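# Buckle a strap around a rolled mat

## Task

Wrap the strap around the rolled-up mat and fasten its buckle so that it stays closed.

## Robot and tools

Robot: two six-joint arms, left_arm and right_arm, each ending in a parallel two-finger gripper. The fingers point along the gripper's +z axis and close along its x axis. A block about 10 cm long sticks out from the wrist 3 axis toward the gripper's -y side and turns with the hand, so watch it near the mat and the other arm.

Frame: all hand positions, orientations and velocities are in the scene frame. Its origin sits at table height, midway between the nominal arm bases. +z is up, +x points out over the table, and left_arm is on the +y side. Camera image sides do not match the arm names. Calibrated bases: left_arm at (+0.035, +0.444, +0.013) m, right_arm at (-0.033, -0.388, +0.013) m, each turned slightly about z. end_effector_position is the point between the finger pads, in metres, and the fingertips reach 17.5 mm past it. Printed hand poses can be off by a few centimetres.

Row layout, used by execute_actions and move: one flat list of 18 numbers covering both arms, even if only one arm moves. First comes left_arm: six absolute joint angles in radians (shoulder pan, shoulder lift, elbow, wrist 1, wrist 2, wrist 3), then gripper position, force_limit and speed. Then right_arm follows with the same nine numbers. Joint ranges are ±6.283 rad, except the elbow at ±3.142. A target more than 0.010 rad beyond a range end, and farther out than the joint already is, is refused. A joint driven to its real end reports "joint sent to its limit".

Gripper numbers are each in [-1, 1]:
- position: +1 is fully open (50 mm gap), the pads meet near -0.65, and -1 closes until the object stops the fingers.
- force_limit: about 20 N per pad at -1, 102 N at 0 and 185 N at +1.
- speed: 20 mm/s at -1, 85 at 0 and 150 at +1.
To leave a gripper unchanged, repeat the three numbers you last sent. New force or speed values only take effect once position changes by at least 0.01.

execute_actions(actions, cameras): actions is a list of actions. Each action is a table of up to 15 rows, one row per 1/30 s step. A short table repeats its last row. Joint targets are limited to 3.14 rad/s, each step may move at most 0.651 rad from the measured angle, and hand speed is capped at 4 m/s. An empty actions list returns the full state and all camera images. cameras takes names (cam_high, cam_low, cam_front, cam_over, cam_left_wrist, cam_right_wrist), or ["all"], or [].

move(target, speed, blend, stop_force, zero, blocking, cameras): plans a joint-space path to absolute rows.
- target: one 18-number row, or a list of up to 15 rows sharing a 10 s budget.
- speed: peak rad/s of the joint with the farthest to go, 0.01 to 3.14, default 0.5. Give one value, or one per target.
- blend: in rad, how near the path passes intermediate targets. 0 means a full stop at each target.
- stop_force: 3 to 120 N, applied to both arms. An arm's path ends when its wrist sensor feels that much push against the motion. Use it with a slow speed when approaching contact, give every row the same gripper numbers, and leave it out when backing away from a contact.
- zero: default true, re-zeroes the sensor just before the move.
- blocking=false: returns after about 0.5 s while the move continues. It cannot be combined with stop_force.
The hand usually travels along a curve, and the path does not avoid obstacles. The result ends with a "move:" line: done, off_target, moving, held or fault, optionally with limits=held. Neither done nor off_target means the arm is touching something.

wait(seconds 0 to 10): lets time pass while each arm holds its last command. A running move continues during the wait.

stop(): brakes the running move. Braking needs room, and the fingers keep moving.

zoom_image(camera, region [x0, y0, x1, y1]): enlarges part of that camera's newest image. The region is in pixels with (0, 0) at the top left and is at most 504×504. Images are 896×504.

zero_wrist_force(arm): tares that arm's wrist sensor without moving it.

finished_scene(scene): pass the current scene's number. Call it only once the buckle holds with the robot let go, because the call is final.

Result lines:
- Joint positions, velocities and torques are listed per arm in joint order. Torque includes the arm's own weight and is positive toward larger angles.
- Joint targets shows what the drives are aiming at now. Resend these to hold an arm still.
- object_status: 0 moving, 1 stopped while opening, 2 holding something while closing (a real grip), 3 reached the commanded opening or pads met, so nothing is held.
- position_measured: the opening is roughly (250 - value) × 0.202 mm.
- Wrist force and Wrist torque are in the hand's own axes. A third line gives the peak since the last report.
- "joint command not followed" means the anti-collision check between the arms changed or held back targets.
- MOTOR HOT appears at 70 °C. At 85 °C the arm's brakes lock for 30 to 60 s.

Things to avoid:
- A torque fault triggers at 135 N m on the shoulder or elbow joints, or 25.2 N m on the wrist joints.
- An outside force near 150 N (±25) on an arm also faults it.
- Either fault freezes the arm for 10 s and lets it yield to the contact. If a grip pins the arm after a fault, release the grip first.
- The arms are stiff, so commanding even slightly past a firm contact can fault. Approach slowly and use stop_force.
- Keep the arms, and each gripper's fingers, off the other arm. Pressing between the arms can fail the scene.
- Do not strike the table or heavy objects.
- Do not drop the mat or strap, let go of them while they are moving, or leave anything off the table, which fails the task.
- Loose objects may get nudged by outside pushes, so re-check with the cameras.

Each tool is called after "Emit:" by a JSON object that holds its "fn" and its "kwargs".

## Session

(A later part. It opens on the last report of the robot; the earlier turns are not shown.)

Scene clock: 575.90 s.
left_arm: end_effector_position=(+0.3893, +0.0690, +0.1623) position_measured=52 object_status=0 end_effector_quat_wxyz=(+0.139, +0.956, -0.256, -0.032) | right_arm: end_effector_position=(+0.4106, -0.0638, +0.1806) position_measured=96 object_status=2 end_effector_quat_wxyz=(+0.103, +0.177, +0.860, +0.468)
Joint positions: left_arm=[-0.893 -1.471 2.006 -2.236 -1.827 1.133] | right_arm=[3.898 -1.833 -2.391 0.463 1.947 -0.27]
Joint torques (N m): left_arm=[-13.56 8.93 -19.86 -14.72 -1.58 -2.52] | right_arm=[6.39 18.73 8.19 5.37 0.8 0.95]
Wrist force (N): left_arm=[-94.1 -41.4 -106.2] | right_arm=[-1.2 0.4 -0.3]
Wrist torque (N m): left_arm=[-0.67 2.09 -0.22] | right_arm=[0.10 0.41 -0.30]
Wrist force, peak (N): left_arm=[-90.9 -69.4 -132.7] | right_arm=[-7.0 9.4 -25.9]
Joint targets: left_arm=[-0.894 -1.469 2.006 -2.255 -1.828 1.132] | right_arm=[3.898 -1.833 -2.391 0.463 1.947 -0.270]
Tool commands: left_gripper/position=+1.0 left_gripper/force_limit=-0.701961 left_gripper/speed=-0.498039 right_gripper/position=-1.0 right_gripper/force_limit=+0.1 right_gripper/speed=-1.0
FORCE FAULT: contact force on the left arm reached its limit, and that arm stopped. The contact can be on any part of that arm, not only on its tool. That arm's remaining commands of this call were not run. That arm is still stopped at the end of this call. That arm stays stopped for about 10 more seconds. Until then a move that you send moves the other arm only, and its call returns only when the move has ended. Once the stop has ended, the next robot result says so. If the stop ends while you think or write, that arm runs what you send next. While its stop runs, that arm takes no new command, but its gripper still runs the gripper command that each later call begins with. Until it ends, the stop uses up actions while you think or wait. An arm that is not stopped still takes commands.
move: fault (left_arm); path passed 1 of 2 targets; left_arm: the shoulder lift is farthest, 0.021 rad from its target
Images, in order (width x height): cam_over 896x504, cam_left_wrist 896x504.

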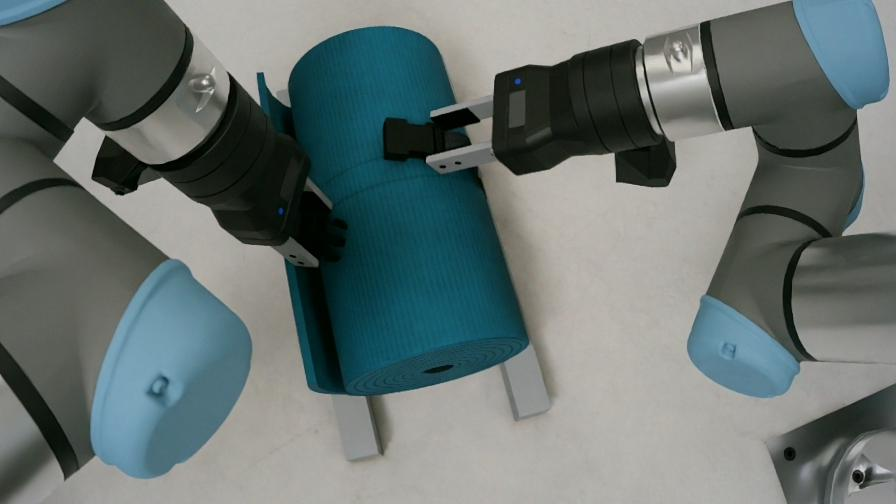

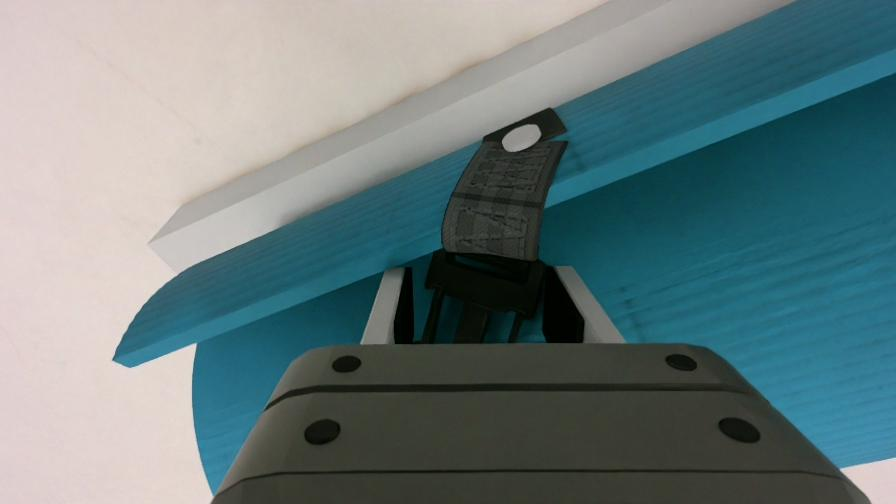

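Emit:
{"fn": "wait", "kwargs": {"seconds": 10}}

Emit:
{"fn": "wait", "kwargs": {"seconds": 1, "cameras": ["cam_left_wrist"]}}

Emit:
{"fn": "zoom_image", "kwargs": {"camera": "cam_left_wrist", "region": [340, 170, 640, 350]}}

Scene clock: 589.17 s.
left_arm: end_effector_position=(+0.3892, +0.0695, +0.1627) position_measured=52 object_status=1 end_effector_quat_wxyz=(+0.139, +0.956, -0.256, -0.032) | right_arm: end_effector_position=(+0.4106, -0.0638, +0.1806) position_measured=96 object_status=2 end_effector_quat_wxyz=(+0.103, +0.177, +0.859, +0.468)
Joint positions: left_arm=[-0.893 -1.472 2.006 -2.234 -1.827 1.133] | right_arm=[3.898 -1.833 -2.391 0.463 1.947 -0.27]
Joint torques (N m): left_arm=[-7.86 -3.08 -22.72 -11.48 -0.49 -0.07] | right_arm=[5.55 31.57 2.97 5.05 3 1.14]
Motor temperatures (°C): left_arm=[28 34 33 34 37 34] | right_arm=[39 36 26 30 46 40]
Wrist force (N): left_arm=[-73.5 -32.8 -79.9] | right_arm=[-1.2 0.6 -0.4]
Wrist torque (N m): left_arm=[-0.53 1.62 -0.17] | right_arm=[0.13 0.40 -0.31]
Wrist force, peak (N): left_arm=[-94.0 -41.3 -106.4] | right_arm=[-1.6 0.4 -0.3]
Joint targets: left_arm=[-0.893 -1.472 2.006 -2.234 -1.827 1.133] | right_arm=[3.898 -1.833 -2.391 0.463 1.947 -0.270]
Tool commands: left_gripper/position=+1.0 left_gripper/force_limit=-0.701961 left_gripper/speed=-0.498039 right_gripper/position=-1.0 right_gripper/force_limit=+0.1 right_gripper/speed=-1.0
FORCE FAULT, CONTINUED: the left arm's stop, for the force fault that an earlier result reported, is over. The rest of the stop counts as 19 of the actions that you can send in this scene. During its stop the left arm's controller moved it back a little. That arm's target is now where it stood when the stop ended, not its last command. That arm accepts commands again.
wait: 10.00 s; at rest from the start

Scene clock: 590.17 s.
left_arm: end_effector_position=(+0.3891, +0.0696, +0.1626) position_measured=52 object_status=1 end_effector_quat_wxyz=(+0.139, +0.956, -0.256, -0.033) | right_arm: end_effector_position=(+0.4106, -0.0638, +0.1806) position_measured=96 object_status=2 end_effector_quat_wxyz=(+0.103, +0.177, +0.859, +0.468)
Joint positions: left_arm=[-0.893 -1.472 2.006 -2.233 -1.827 1.133] | right_arm=[3.898 -1.833 -2.391 0.463 1.947 -0.27]
Joint torques (N m): left_arm=[-22.47 13.39 -22.6 -14.86 -0.53 -0.14] | right_arm=[5.25 33.02 2.94 5.06 2.96 1.06]
Wrist force (N): left_arm=[-67.6 -29.2 -77.1] | right_arm=[-1.1 0.5 -0.2]
Wrist torque (N m): left_arm=[-0.50 1.56 -0.13] | right_arm=[0.11 0.40 -0.31]
Wrist force, peak (N): left_arm=[-70.1 -31.3 -77.3] | right_arm=[-1.5 0.6 -0.3]
Joint targets: left_arm=[-0.893 -1.472 2.006 -2.234 -1.827 1.133] | right_arm=[3.898 -1.833 -2.391 0.463 1.947 -0.270]
Tool commands: left_gripper/position=+1.0 left_gripper/force_limit=-0.701961 left_gripper/speed=-0.498039 right_gripper/position=-1.0 right_gripper/force_limit=+0.1 right_gripper/speed=-1.0
wait: 1.00 s; at rest by 0.17 s
Images, in order (width x height): cam_left_wrist 896x504.

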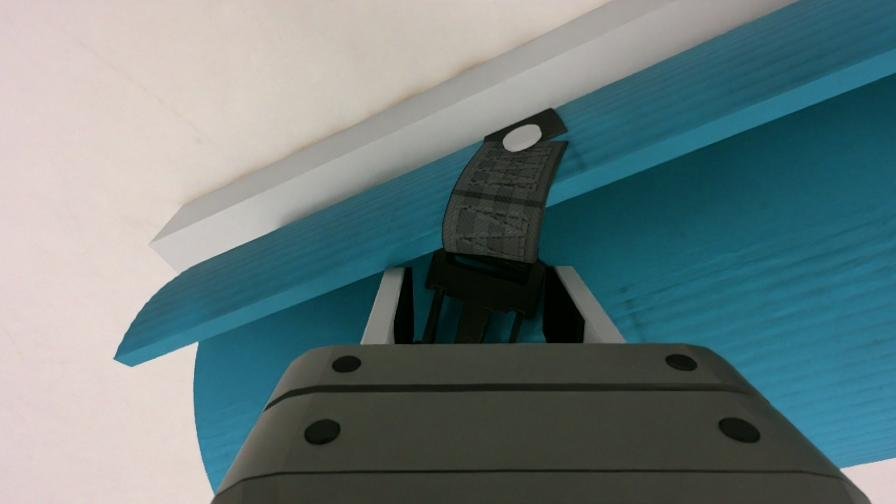

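Scaled by 1.680.

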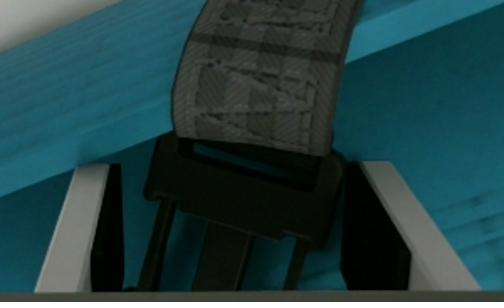

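Emit:
{"fn": "move", "kwargs": {"target": [-0.893,-1.479,2.006,-2.228,-1.827,1.133,1,-0.7,-0.5,3.898,-1.833,-2.391,0.463,1.947,-0.27,-1,0.1,-1], "speed": 0.1}}

Emit:
{"fn": "move", "kwargs": {"target": [-0.893,-1.479,2.006,-2.228,-1.827,1.133,-1,-0.7,-1,3.898,-1.833,-2.391,0.463,1.947,-0.27,-1,0.1,-1], "cameras": ["cam_left_wrist"]}}

Emit:
{"fn": "zoom_image", "kwargs": {"camera": "cam_left_wrist", "region": [340, 170, 640, 350]}}

Scene clock: 595.30 s.
left_arm: end_effector_position=(+0.3884, +0.0704, +0.1655) position_measured=52 object_status=1 end_effector_quat_wxyz=(+0.139, +0.956, -0.256, -0.032) | right_arm: end_effector_position=(+0.4106, -0.0638, +0.1806) position_measured=96 object_status=2 end_effector_quat_wxyz=(+0.103, +0.177, +0.859, +0.468)
Joint positions: left_arm=[-0.893 -1.479 2.006 -2.228 -1.827 1.133] | right_arm=[3.898 -1.833 -2.391 0.463 1.947 -0.27]
Joint torques (N m): left_arm=[-5.43 -33.1 -30.42 -1.99 -1.85 2.5] | right_arm=[5.11 33.08 2.93 3.97 2.99 1.06]
Wrist force (N): left_arm=[-5.0 -6.7 -5.1] | right_arm=[-1.2 0.5 -0.1]
Wrist torque (N m): left_arm=[0.18 0.32 -0.18] | right_arm=[0.11 0.42 -0.31]
Wrist force, peak (N): left_arm=[-67.9 -29.4 -77.7] | right_arm=[-1.5 1.4 -2.2]
Joint targets: left_arm=[-0.893 -1.479 2.006 -2.228 -1.827 1.133] | right_arm=[3.898 -1.833 -2.391 0.463 1.947 -0.270]
move: done

Scene clock: 597.53 s.
left_arm: end_effector_position=(+0.3885, +0.0704, +0.1656) position_measured=251 object_status=3 end_effector_quat_wxyz=(+0.139, +0.956, -0.256, -0.032) | right_arm: end_effector_position=(+0.4106, -0.0638, +0.1806) position_measured=96 object_status=2 end_effector_quat_wxyz=(+0.103, +0.177, +0.859, +0.468)
Joint positions: left_arm=[-0.893 -1.479 2.006 -2.228 -1.827 1.133] | right_arm=[3.898 -1.833 -2.391 0.463 1.947 -0.27]
Joint torques (N m): left_arm=[6.6 -31.39 -16.08 -1.05 0.87 1.46] | right_arm=[5.35 33.09 3.63 2.28 2.96 1.14]
Wrist force (N): left_arm=[-1.9 -0.1 -1.5] | right_arm=[-1.3 0.4 -0.3]
Wrist torque (N m): left_arm=[0.02 0.34 -0.03] | right_arm=[0.10 0.43 -0.31]
Wrist force, peak (N): left_arm=[-3.7 -6.7 -4.6] | right_arm=[-1.3 0.7 -0.2]
Joint targets: left_arm=[-0.893 -1.479 2.006 -2.228 -1.827 1.133] | right_arm=[3.898 -1.833 -2.391 0.463 1.947 -0.270]
move: done
Images, in order (width x height): cam_left_wrist 896x504.

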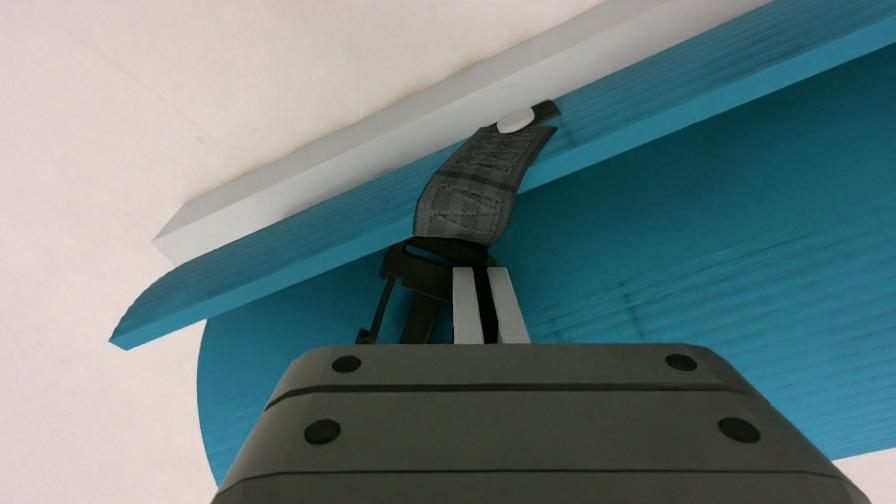

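Scaled by 1.680.

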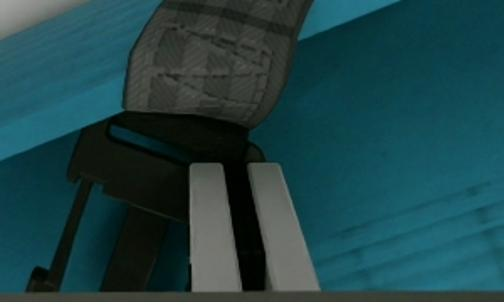

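Emit:
{"fn": "move", "kwargs": {"target": [[-0.893,-1.479,2.006,-2.228,-1.827,1.133,1,-0.9,-0.5,3.898,-1.833,-2.391,0.463,1.947,-0.27,-1,0.1,-1],[-0.859,-1.5158,1.9795,-2.1797,-1.8341,0.86,1,-0.9,-0.5,3.898,-1.833,-2.391,0.463,1.947,-0.27,-1,0.1,-1],[-0.887,-1.481,2.031,-2.274,-1.8298,0.83,1,-0.9,-0.5,3.898,-1.833,-2.391,0.463,1.947,-0.27,-1,0.1,-1],[-0.887,-1.481,2.031,-2.274,-1.8298,0.83,-1,-0.7,-1,3.898,-1.833,-2.391,0.463,1.947,-0.27,-1,0.1,-1]], "speed": [0.3,0.3,0.15,0.15], "cameras": ["cam_left_wrist"]}}

Emit:
{"fn": "zoom_image", "kwargs": {"camera": "cam_left_wrist", "region": [340, 170, 640, 350]}}

Scene clock: 612.53 s.
left_arm: end_effector_position=(+0.3901, +0.0723, +0.1612) position_measured=109 object_status=2 end_effector_quat_wxyz=(+0.142, +0.983, -0.108, -0.045) | right_arm: end_effector_position=(+0.4106, -0.0638, +0.1806) position_measured=96 object_status=2 end_effector_quat_wxyz=(+0.103, +0.177, +0.859, +0.468)
Joint positions: left_arm=[-0.887 -1.481 2.031 -2.274 -1.83 0.83] | right_arm=[3.898 -1.833 -2.391 0.463 1.947 -0.27]
Joint torques (N m): left_arm=[8.52 -36.1 -29.29 -2.92 -2.08 2.37] | right_arm=[5.13 32.28 3.54 2.29 2.87 0.97]
Wrist force (N): left_arm=[-1.2 -1.0 -0.8] | right_arm=[-1.2 0.5 -0.1]
Wrist torque (N m): left_arm=[-0.05 0.25 -0.02] | right_arm=[0.12 0.41 -0.30]
Wrist force, peak (N): left_arm=[-44.0 -14.4 -37.7] | right_arm=[-1.4 0.7 -0.3]
Joint targets: left_arm=[-0.887 -1.481 2.031 -2.274 -1.830 0.830] | right_arm=[3.898 -1.833 -2.391 0.463 1.947 -0.270]
move: done
Images, in order (width x height): cam_left_wrist 896x504.

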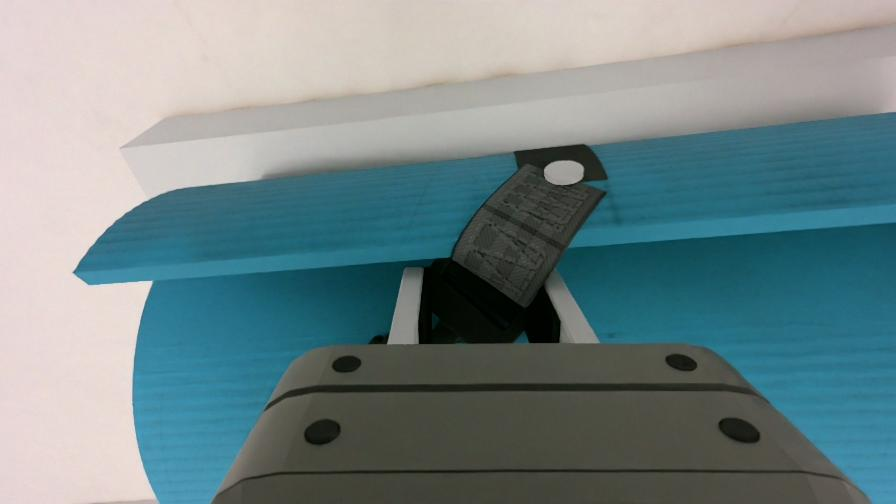

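Scaled by 1.680.

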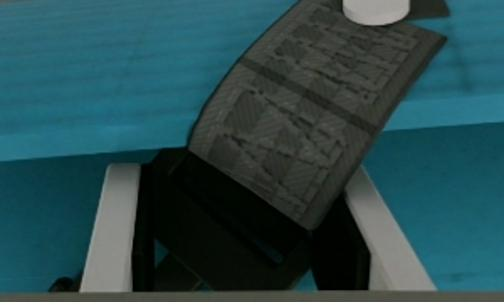

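Lift and rotate.

Emit:
{"fn": "move", "kwargs": {"target": [[-0.8892,-1.50,1.98,-2.205,-1.829,0.83,-1,-0.7,-1,3.898,-1.833,-2.391,0.463,1.947,-0.27,-1,0.1,-1],[-0.8945,-1.4868,1.9258,-2.1646,-1.8289,0.22,-1,-0.7,-1,3.898,-1.833,-2.391,0.463,1.947,-0.27,-1,0.1,-1]], "speed": 0.3, "cameras": ["cam_left_wrist","cam_front","cam_over","cam_low"]}}

Emit:
{"fn": "zoom_image", "kwargs": {"camera": "cam_front", "region": [270, 130, 550, 240]}}

Emit:
{"fn": "zoom_image", "kwargs": {"camera": "cam_over", "region": [250, 90, 530, 280]}}

Emit:
{"fn": "zoom_image", "kwargs": {"camera": "cam_low", "region": [490, 150, 610, 220]}}

Scene clock: 620.33 s.
left_arm: end_effector_position=(+0.3983, +0.0546, +0.1999) position_measured=109 object_status=2 end_effector_quat_wxyz=(+0.122, +0.971, +0.189, -0.086) | right_arm: end_effector_position=(+0.4106, -0.0638, +0.1806) position_measured=96 object_status=2 end_effector_quat_wxyz=(+0.103, +0.177, +0.859, +0.468)
Joint positions: left_arm=[-0.895 -1.487 1.926 -2.164 -1.829 0.22] | right_arm=[3.898 -1.833 -2.391 0.463 1.947 -0.27]
Joint torques (N m): left_arm=[-5.93 -29.46 -17.89 -5.11 0.82 0.21] | right_arm=[5.26 32.37 4.12 2.39 2.92 0.85]
Wrist force (N): left_arm=[-0.6 -1.5 2.0] | right_arm=[-1.2 0.5 -0.3]
Wrist torque (N m): left_arm=[-0.05 0.30 -0.14] | right_arm=[0.11 0.42 -0.31]
Wrist force, peak (N): left_arm=[-0.9 -1.8 2.2] | right_arm=[-1.5 0.5 -0.2]
Joint targets: left_arm=[-0.895 -1.487 1.926 -2.165 -1.829 0.220] | right_arm=[3.898 -1.833 -2.391 0.463 1.947 -0.270]
move: done
Images, in order (width x height): cam_low 896x504, cam_front 896x504, cam_over 896x504, cam_left_wrist 896x504.

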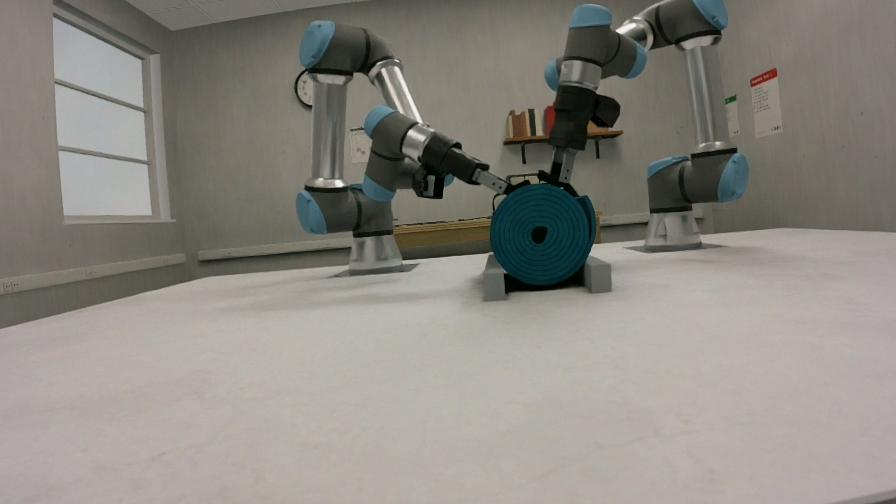

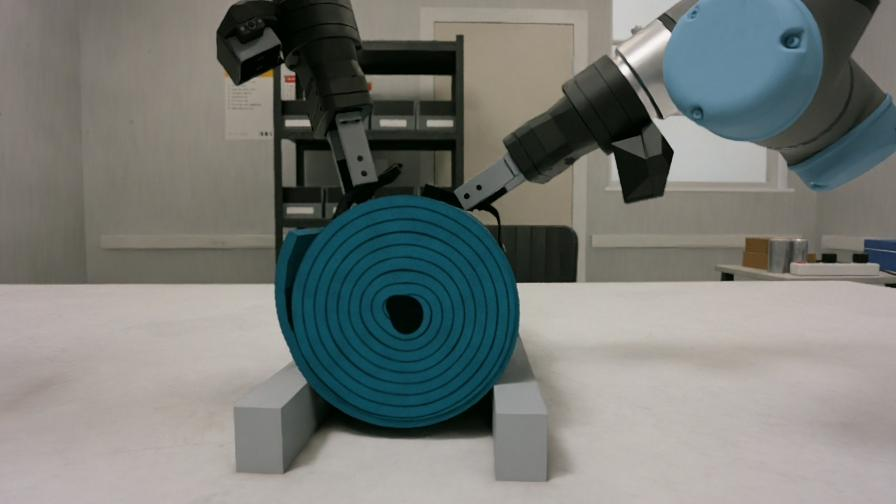

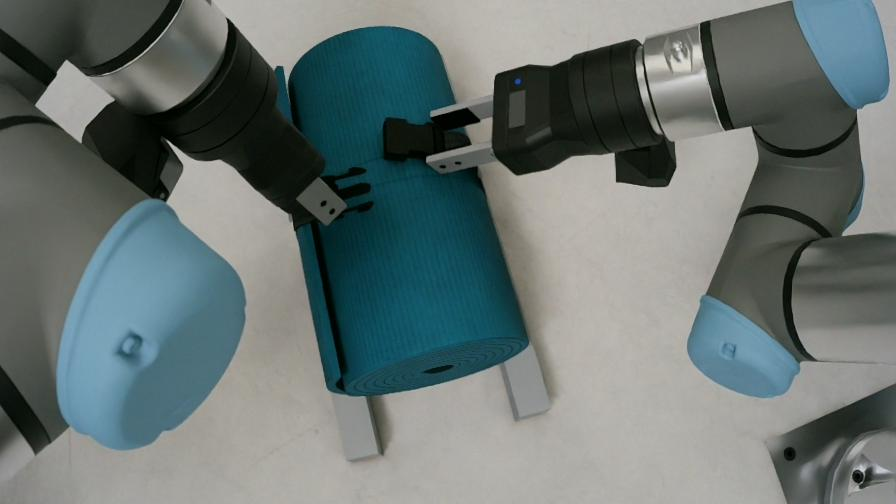

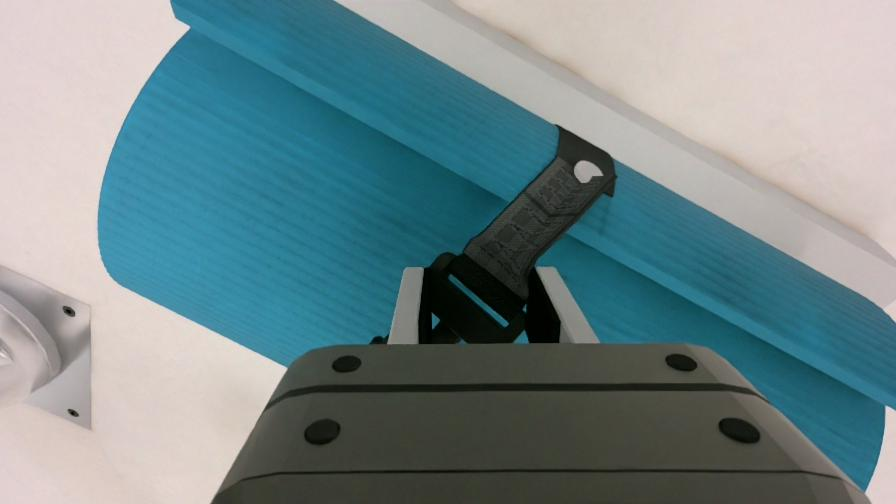

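Scaled by 1.800.

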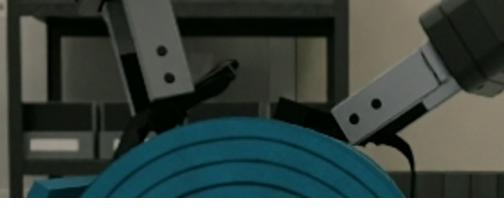

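Scaled by 1.800.

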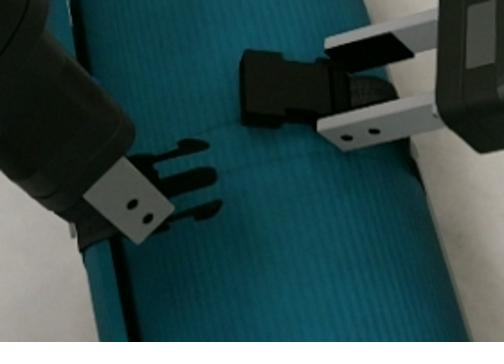

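Scaled by 4.200.

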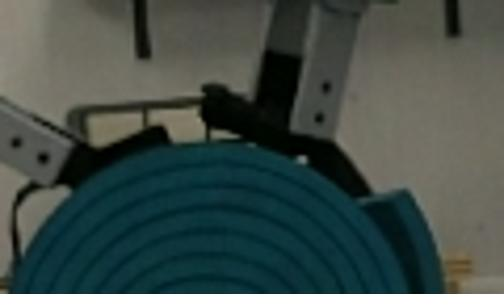

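Emit:
{"fn": "move", "kwargs": {"target": [[-0.893,-1.4833,2.0015,-2.2424,-1.829,0.22,-1,-0.7,-1,3.898,-1.833,-2.391,0.463,1.947,-0.27,-1,0.1,-1]], "speed": 0.2, "stop_force": 20}}

Emit:
{"fn": "wait", "kwargs": {"seconds": 0.1, "cameras": ["cam_left_wrist","cam_over"]}}

Emit:
{"fn": "zoom_image", "kwargs": {"camera": "cam_over", "region": [250, 150, 390, 290]}}

Scene clock: 629.13 s.
left_arm: end_effector_position=(+0.3915, +0.0654, +0.1731) position_measured=109 object_status=2 end_effector_quat_wxyz=(+0.122, +0.970, +0.190, -0.086) | right_arm: end_effector_position=(+0.4106, -0.0638, +0.1806) position_measured=96 object_status=2 end_effector_quat_wxyz=(+0.103, +0.177, +0.859, +0.468)
Joint positions: left_arm=[-0.893 -1.484 1.999 -2.24 -1.829 0.22] | right_arm=[3.898 -1.833 -2.391 0.463 1.947 -0.27]
Joint torques (N m): left_arm=[-13.58 -24.12 -13.38 -6.47 -1.36 -2.54] | right_arm=[5.14 31.74 3.83 2.33 2.98 0.79]
Wrist force (N): left_arm=[1.8 -11.6 -19.6] | right_arm=[-1.2 0.6 -0.3]
Wrist torque (N m): left_arm=[-0.03 -0.02 0.07] | right_arm=[0.13 0.41 -0.30]
Wrist force, peak (N): left_arm=[1.4 -7.1 -42.5] | right_arm=[-1.5 0.4 -0.2]
Joint targets: left_arm=[-0.893 -1.484 1.999 -2.240 -1.829 0.220] | right_arm=[3.898 -1.833 -2.391 0.463 1.947 -0.270]
move: contact (left_arm)

Scene clock: 629.23 s.
left_arm: end_effector_position=(+0.3915, +0.0654, +0.1731) position_measured=109 object_status=2 end_effector_quat_wxyz=(+0.122, +0.970, +0.190, -0.086) | right_arm: end_effector_position=(+0.4106, -0.0638, +0.1806) position_measured=96 object_status=2 end_effector_quat_wxyz=(+0.103, +0.177, +0.859, +0.468)
Joint positions: left_arm=[-0.893 -1.484 1.999 -2.24 -1.829 0.22] | right_arm=[3.898 -1.833 -2.391 0.463 1.947 -0.27]
Joint torques (N m): left_arm=[-14.48 -24.12 -13.27 -6.31 -1.25 -2.46] | right_arm=[4.82 31.71 4.23 2.38 2.89 0.84]
Wrist force (N): left_arm=[1.9 -11.6 -20.0] | right_arm=[-1.2 0.5 -0.4]
Wrist torque (N m): left_arm=[-0.03 -0.05 0.07] | right_arm=[0.11 0.41 -0.31]
Wrist force, peak (N): left_arm=[1.9 -11.6 -20.0] | right_arm=[-1.3 0.3 -0.2]
Joint targets: left_arm=[-0.893 -1.484 1.999 -2.240 -1.829 0.220] | right_arm=[3.898 -1.833 -2.391 0.463 1.947 -0.270]
Tool commands: left_gripper/position=-1.0 left_gripper/force_limit=-0.7 left_gripper/speed=-1.0 right_gripper/position=-1.0 right_gripper/force_limit=+0.1 right_gripper/speed=-1.0
wait: 0.10 s; no rest
Images, in order (width x height): cam_over 896x504, cam_left_wrist 896x504.

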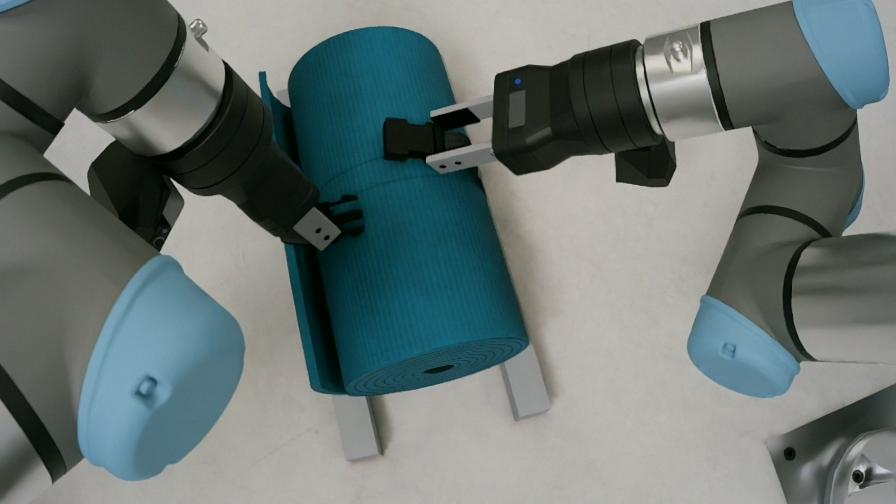

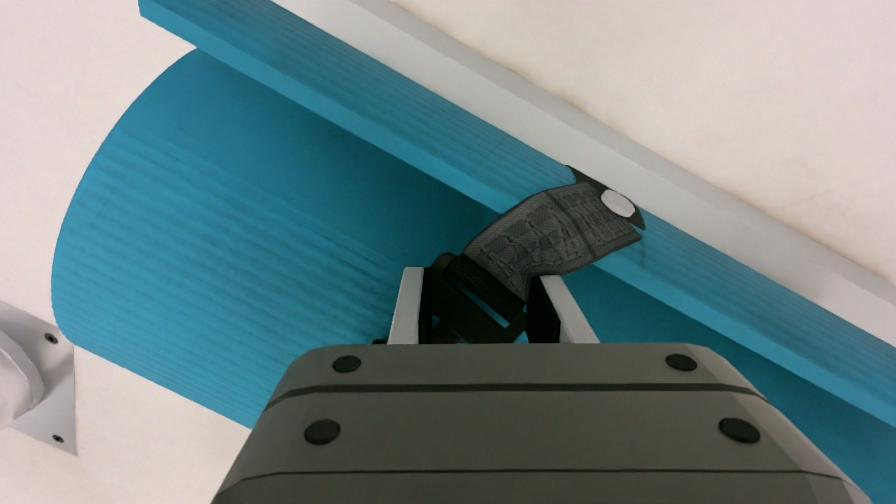

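Scaled by 3.600.

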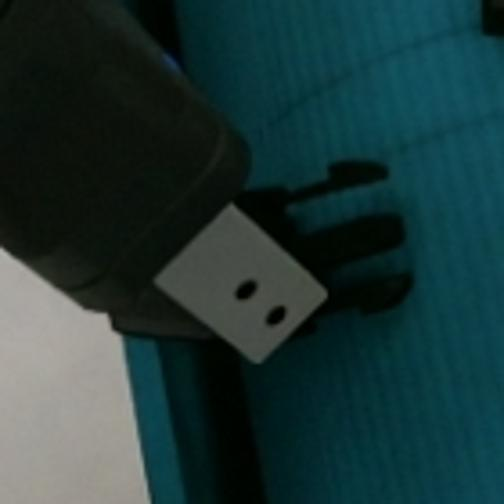

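Emit:
{"fn": "move", "kwargs": {"target": [[-0.893,-1.484,1.999,-2.24,-1.829,0.22,1,-0.7,-1,3.898,-1.833,-2.391,0.463,1.947,-0.27,-1,0.1,-1],[-0.885,-1.5025,1.935,-2.16,-1.83,0.22,1,-0.7,-1,3.898,-1.833,-2.391,0.463,1.947,-0.27,-1,0.1,-1]], "speed": 0.15, "cameras": ["cam_left_wrist","cam_over","cam_front"]}}

Emit:
{"fn": "zoom_image", "kwargs": {"camera": "cam_over", "region": [250, 150, 390, 290]}}

Emit:
{"fn": "zoom_image", "kwargs": {"camera": "cam_front", "region": [270, 130, 550, 240]}}

Scene clock: 637.20 s.
left_arm: end_effector_position=(+0.3988, +0.0622, +0.2031) position_measured=3 object_status=3 end_effector_quat_wxyz=(+0.124, +0.970, +0.193, -0.085) | right_arm: end_effector_position=(+0.4106, -0.0638, +0.1806) position_measured=96 object_status=2 end_effector_quat_wxyz=(+0.103, +0.177, +0.859, +0.468)
Joint positions: left_arm=[-0.885 -1.503 1.935 -2.16 -1.83 0.22] | right_arm=[3.898 -1.833 -2.391 0.463 1.947 -0.27]
Joint torques (N m): left_arm=[-3.58 -18.91 -16.74 -5.39 -1.85 -2.32] | right_arm=[5.76 31.2 4.18 2.45 2.86 0.72]
Wrist force (N): left_arm=[-2.0 -0.7 0.1] | right_arm=[-1.0 0.5 -0.2]
Wrist torque (N m): left_arm=[-0.06 0.33 -0.14] | right_arm=[0.11 0.38 -0.31]
Wrist force, peak (N): left_arm=[19.8 -15.2 -44.2] | right_arm=[-1.5 0.5 -0.2]
Joint targets: left_arm=[-0.885 -1.502 1.935 -2.160 -1.830 0.220] | right_arm=[3.898 -1.833 -2.391 0.463 1.947 -0.270]
move: done
Images, in order (width x height): cam_front 896x504, cam_over 896x504, cam_left_wrist 896x504.

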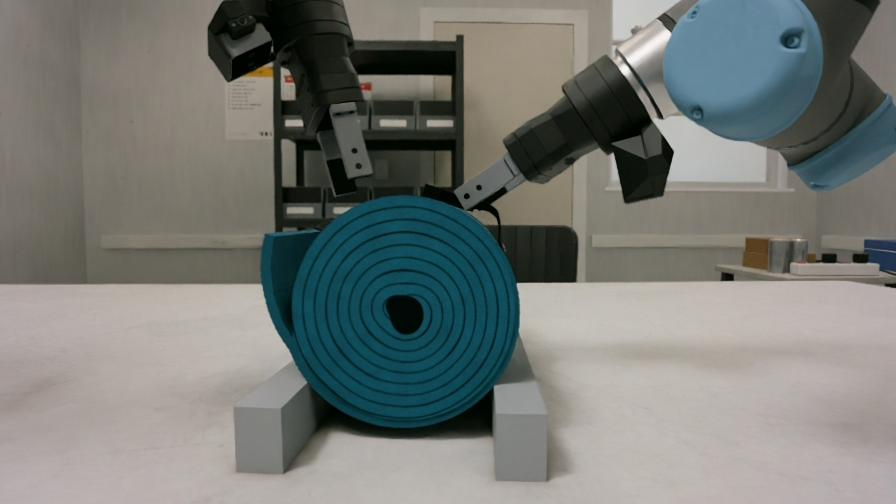

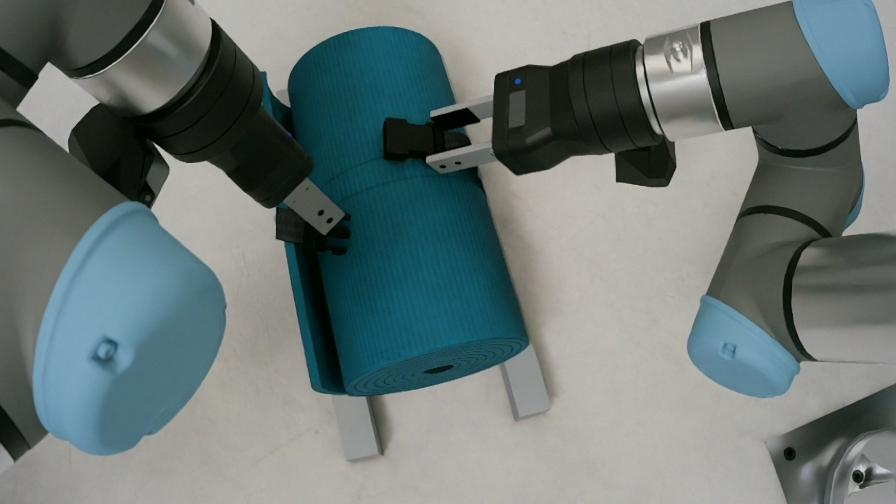

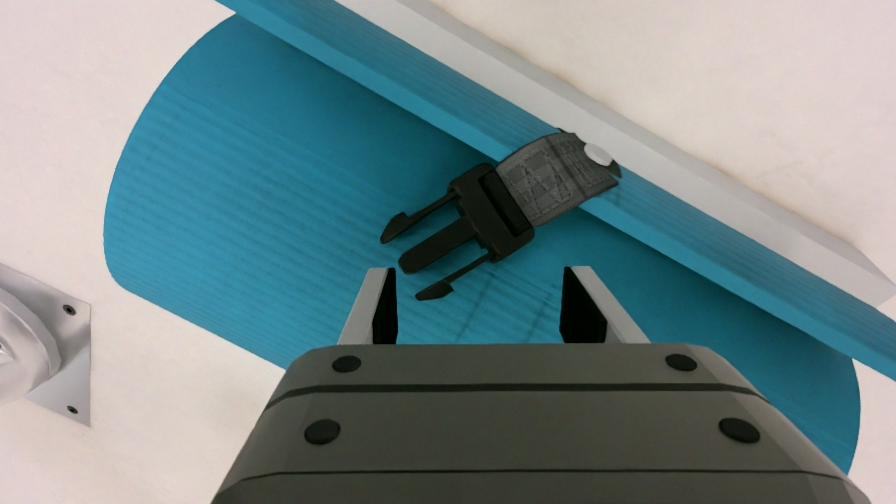

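Scaled by 3.600.

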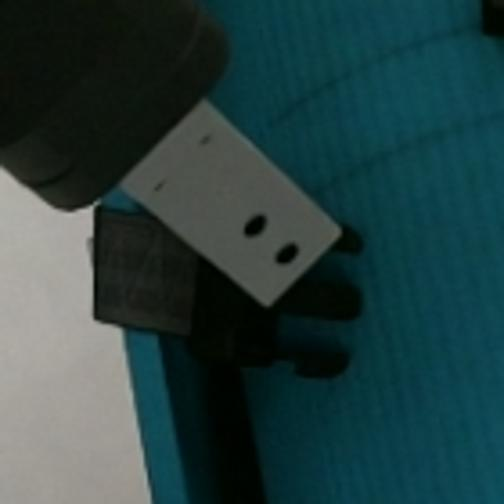

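Scaled by 1.800.

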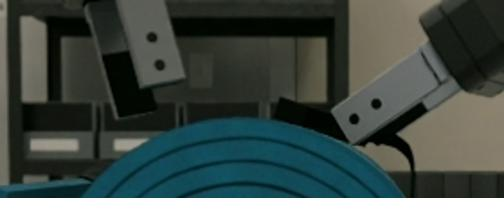

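Emit:
{"fn": "move", "kwargs": {"target": [[-0.859,-1.5158,1.9795,-2.1797,-1.8341,0.86,1,-0.9,-0.5,3.898,-1.833,-2.391,0.463,1.947,-0.27,-1,0.1,-1],[-0.887,-1.481,2.031,-2.274,-1.8298,0.87,1,-0.9,-0.5,3.898,-1.833,-2.391,0.463,1.947,-0.27,-1,0.1,-1]], "speed": [0.4,0.12], "stop_force": 12, "cameras": ["cam_left_wrist"]}}

Emit:
{"fn": "zoom_image", "kwargs": {"camera": "cam_left_wrist", "region": [340, 170, 640, 350]}}

Scene clock: 655.43 s.
left_arm: end_effector_position=(+0.3901, +0.0723, +0.1612) position_measured=3 object_status=3 end_effector_quat_wxyz=(+0.143, +0.981, -0.127, -0.042) | right_arm: end_effector_position=(+0.4106, -0.0638, +0.1806) position_measured=96 object_status=2 end_effector_quat_wxyz=(+0.103, +0.177, +0.859, +0.468)
Joint positions: left_arm=[-0.887 -1.481 2.031 -2.274 -1.83 0.87] | right_arm=[3.898 -1.833 -2.391 0.463 1.947 -0.27]
Joint torques (N m): left_arm=[8.55 -35.38 -29.13 -0.53 -2.41 -2.4] | right_arm=[5.5 31.26 4.47 2.4 2.79 0.65]
Wrist force (N): left_arm=[-1.5 -1.3 -2.9] | right_arm=[-1.3 0.6 -0.5]
Wrist torque (N m): left_arm=[-0.09 0.41 -0.16] | right_arm=[0.13 0.43 -0.31]
Wrist force, peak (N): left_arm=[-1.2 -1.5 -5.5] | right_arm=[-1.5 0.6 -0.3]
Joint targets: left_arm=[-0.887 -1.481 2.031 -2.274 -1.830 0.870] | right_arm=[3.898 -1.833 -2.391 0.463 1.947 -0.270]
move: done
Images, in order (width x height): cam_left_wrist 896x504.

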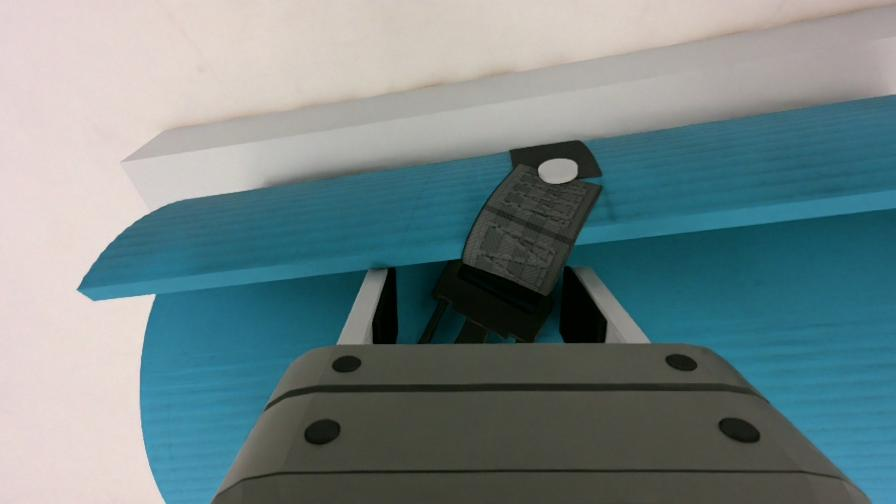

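Scaled by 1.680.

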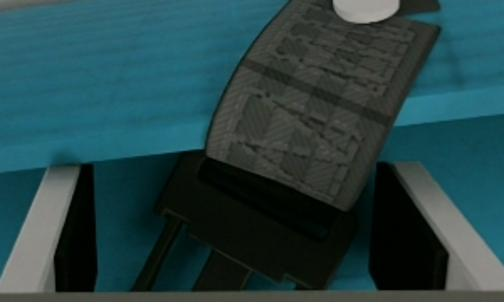

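Emit:
{"fn": "move", "kwargs": {"target": [-0.887,-1.481,2.031,-2.274,-1.8298,0.98,1,-0.5,-0.5,3.898,-1.833,-2.391,0.463,1.947,-0.27,-1,0.1,-1], "speed": 0.12, "stop_force": 12}}

Emit:
{"fn": "move", "kwargs": {"target": [-0.887,-1.481,2.031,-2.274,-1.8298,0.98,-1,-0.7,-1,3.898,-1.833,-2.391,0.463,1.947,-0.27,-1,0.1,-1], "cameras": ["cam_left_wrist"]}}

Emit:
{"fn": "zoom_image", "kwargs": {"camera": "cam_left_wrist", "region": [340, 170, 640, 350]}}

Scene clock: 661.73 s.
left_arm: end_effector_position=(+0.3901, +0.0723, +0.1612) position_measured=3 object_status=3 end_effector_quat_wxyz=(+0.145, +0.972, -0.181, -0.034) | right_arm: end_effector_position=(+0.4106, -0.0638, +0.1806) position_measured=96 object_status=2 end_effector_quat_wxyz=(+0.103, +0.177, +0.859, +0.468)
Joint positions: left_arm=[-0.887 -1.481 2.031 -2.274 -1.83 0.98] | right_arm=[3.898 -1.833 -2.391 0.463 1.947 -0.27]
Joint torques (N m): left_arm=[-21.38 -23.77 -24.69 -3.4 -8.66 -1.89] | right_arm=[5.3 31.51 4.95 2.4 2.75 0.57]
Wrist force (N): left_arm=[4.4 -26.7 -20.3] | right_arm=[-1.5 1.2 -2.2]
Wrist torque (N m): left_arm=[-0.30 0.97 -0.86] | right_arm=[0.09 0.43 -0.30]
Wrist force, peak (N): left_arm=[4.6 -27.0 -20.3] | right_arm=[-1.7 1.4 -2.3]
Joint targets: left_arm=[-0.887 -1.481 2.031 -2.274 -1.830 0.980] | right_arm=[3.898 -1.833 -2.391 0.463 1.947 -0.270]
move: done

Scene clock: 663.13 s.
left_arm: end_effector_position=(+0.3900, +0.0722, +0.1612) position_measured=119 object_status=2 end_effector_quat_wxyz=(+0.145, +0.972, -0.181, -0.034) | right_arm: end_effector_position=(+0.4106, -0.0638, +0.1806) position_measured=96 object_status=2 end_effector_quat_wxyz=(+0.103, +0.177, +0.859, +0.468)
Joint positions: left_arm=[-0.887 -1.481 2.031 -2.274 -1.83 0.98] | right_arm=[3.898 -1.833 -2.391 0.463 1.947 -0.27]
Joint torques (N m): left_arm=[5.93 -20.55 -21.19 -4.64 0.72 -1.53] | right_arm=[4.8 31.04 4.52 2.48 2.72 0.47]
Wrist force (N): left_arm=[-1.4 -1.4 -2.1] | right_arm=[-1.2 0.4 -0.3]
Wrist torque (N m): left_arm=[-0.04 0.26 -0.03] | right_arm=[0.11 0.40 -0.31]
Wrist force, peak (N): left_arm=[5.4 -26.0 -20.0] | right_arm=[-1.2 1.4 -1.6]
Joint targets: left_arm=[-0.887 -1.481 2.031 -2.274 -1.830 0.980] | right_arm=[3.898 -1.833 -2.391 0.463 1.947 -0.270]
move: done
Images, in order (width x height): cam_left_wrist 896x504.

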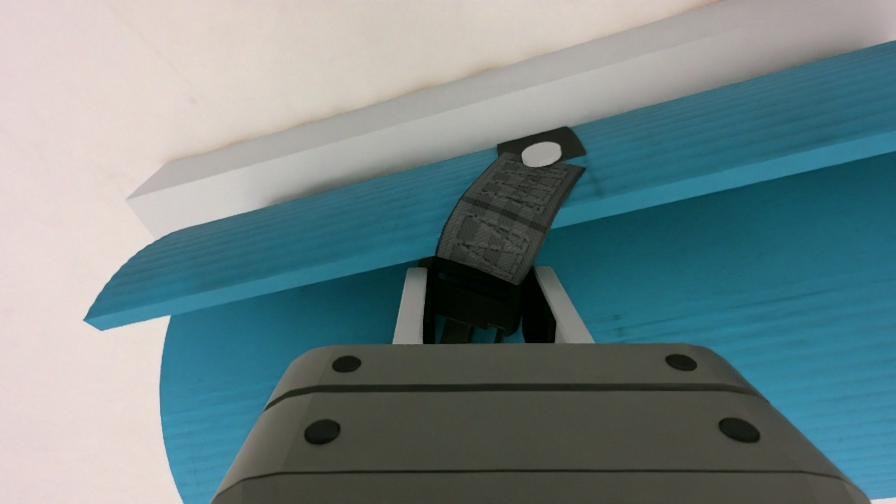

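Scaled by 1.680.

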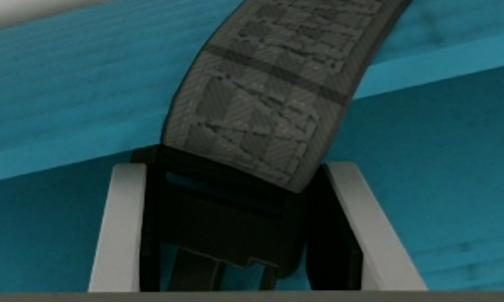

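Emit:
{"fn": "move", "kwargs": {"target": [[-0.8892,-1.50,1.98,-2.205,-1.829,0.98,-1,-0.7,-1,3.898,-1.833,-2.391,0.463,1.947,-0.27,-1,0.1,-1],[-0.8945,-1.4868,1.9258,-2.1646,-1.8289,0.52,-1,-0.7,-1,3.898,-1.833,-2.391,0.463,1.947,-0.27,-1,0.1,-1]], "speed": 0.3, "cameras": ["cam_left_wrist","cam_front","cam_over","cam_low"]}}

Emit:
{"fn": "zoom_image", "kwargs": {"camera": "cam_front", "region": [320, 150, 500, 230]}}

Emit:
{"fn": "zoom_image", "kwargs": {"camera": "cam_over", "region": [290, 110, 490, 250]}}

Emit:
{"fn": "zoom_image", "kwargs": {"camera": "cam_left_wrist", "region": [340, 170, 640, 350]}}

Scene clock: 671.77 s.
left_arm: end_effector_position=(+0.3983, +0.0546, +0.1998) position_measured=251 object_status=3 end_effector_quat_wxyz=(+0.134, +0.988, +0.042, -0.066) | right_arm: end_effector_position=(+0.4106, -0.0638, +0.1806) position_measured=96 object_status=2 end_effector_quat_wxyz=(+0.103, +0.177, +0.859, +0.468)
Joint positions: left_arm=[-0.895 -1.487 1.926 -2.164 -1.829 0.52] | right_arm=[3.898 -1.833 -2.391 0.463 1.947 -0.27]
Joint torques (N m): left_arm=[-4.1 -30.23 -16.87 -5.28 1.13 0.31] | right_arm=[4.78 30.96 4.81 2.63 2.55 0.54]
Wrist force (N): left_arm=[-1.9 -0.6 0.0] | right_arm=[-1.2 0.6 -0.3]
Wrist torque (N m): left_arm=[-0.03 0.30 -0.15] | right_arm=[0.12 0.42 -0.31]
Wrist force, peak (N): left_arm=[-1.6 -1.8 -2.3] | right_arm=[-1.5 0.4 -0.5]
Joint targets: left_arm=[-0.895 -1.487 1.926 -2.165 -1.829 0.520] | right_arm=[3.898 -1.833 -2.391 0.463 1.947 -0.270]
move: done
Images, in order (width x height): cam_low 896x504, cam_front 896x504, cam_over 896x504, cam_left_wrist 896x504.

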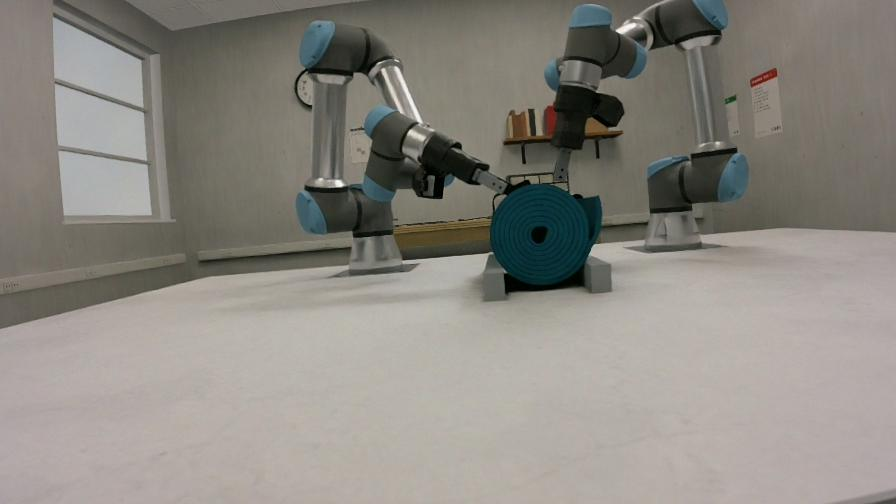

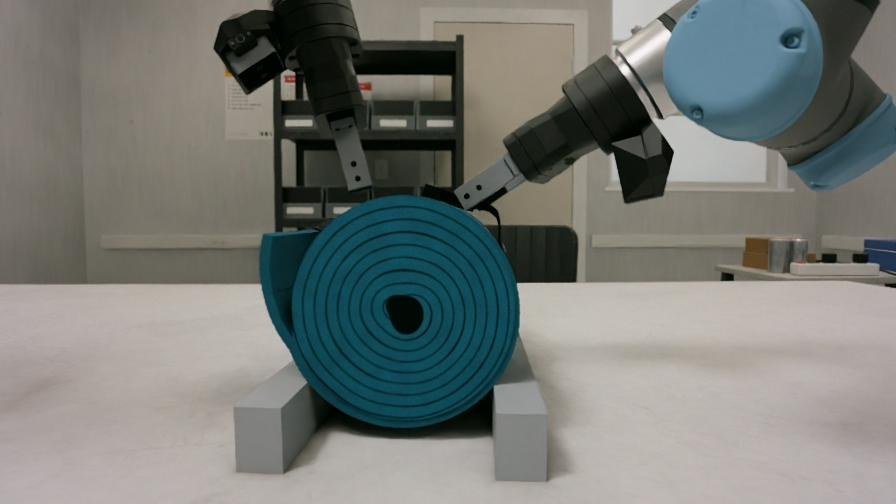

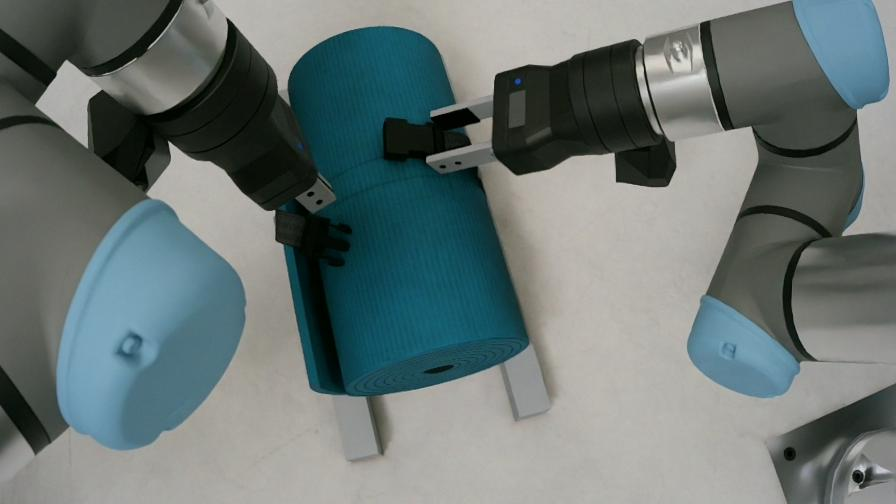

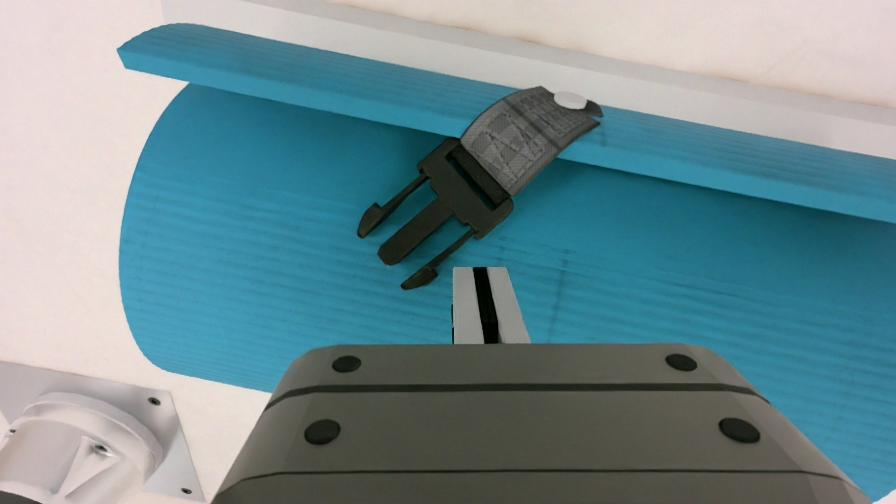

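Scaled by 2.800.

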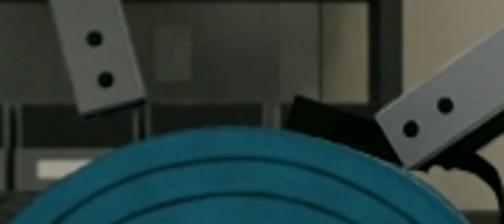

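Scaled by 2.520.

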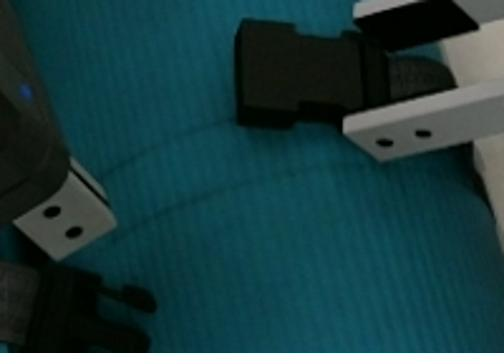

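Scaled by 1.680.

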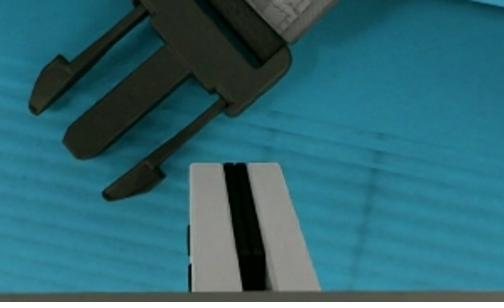

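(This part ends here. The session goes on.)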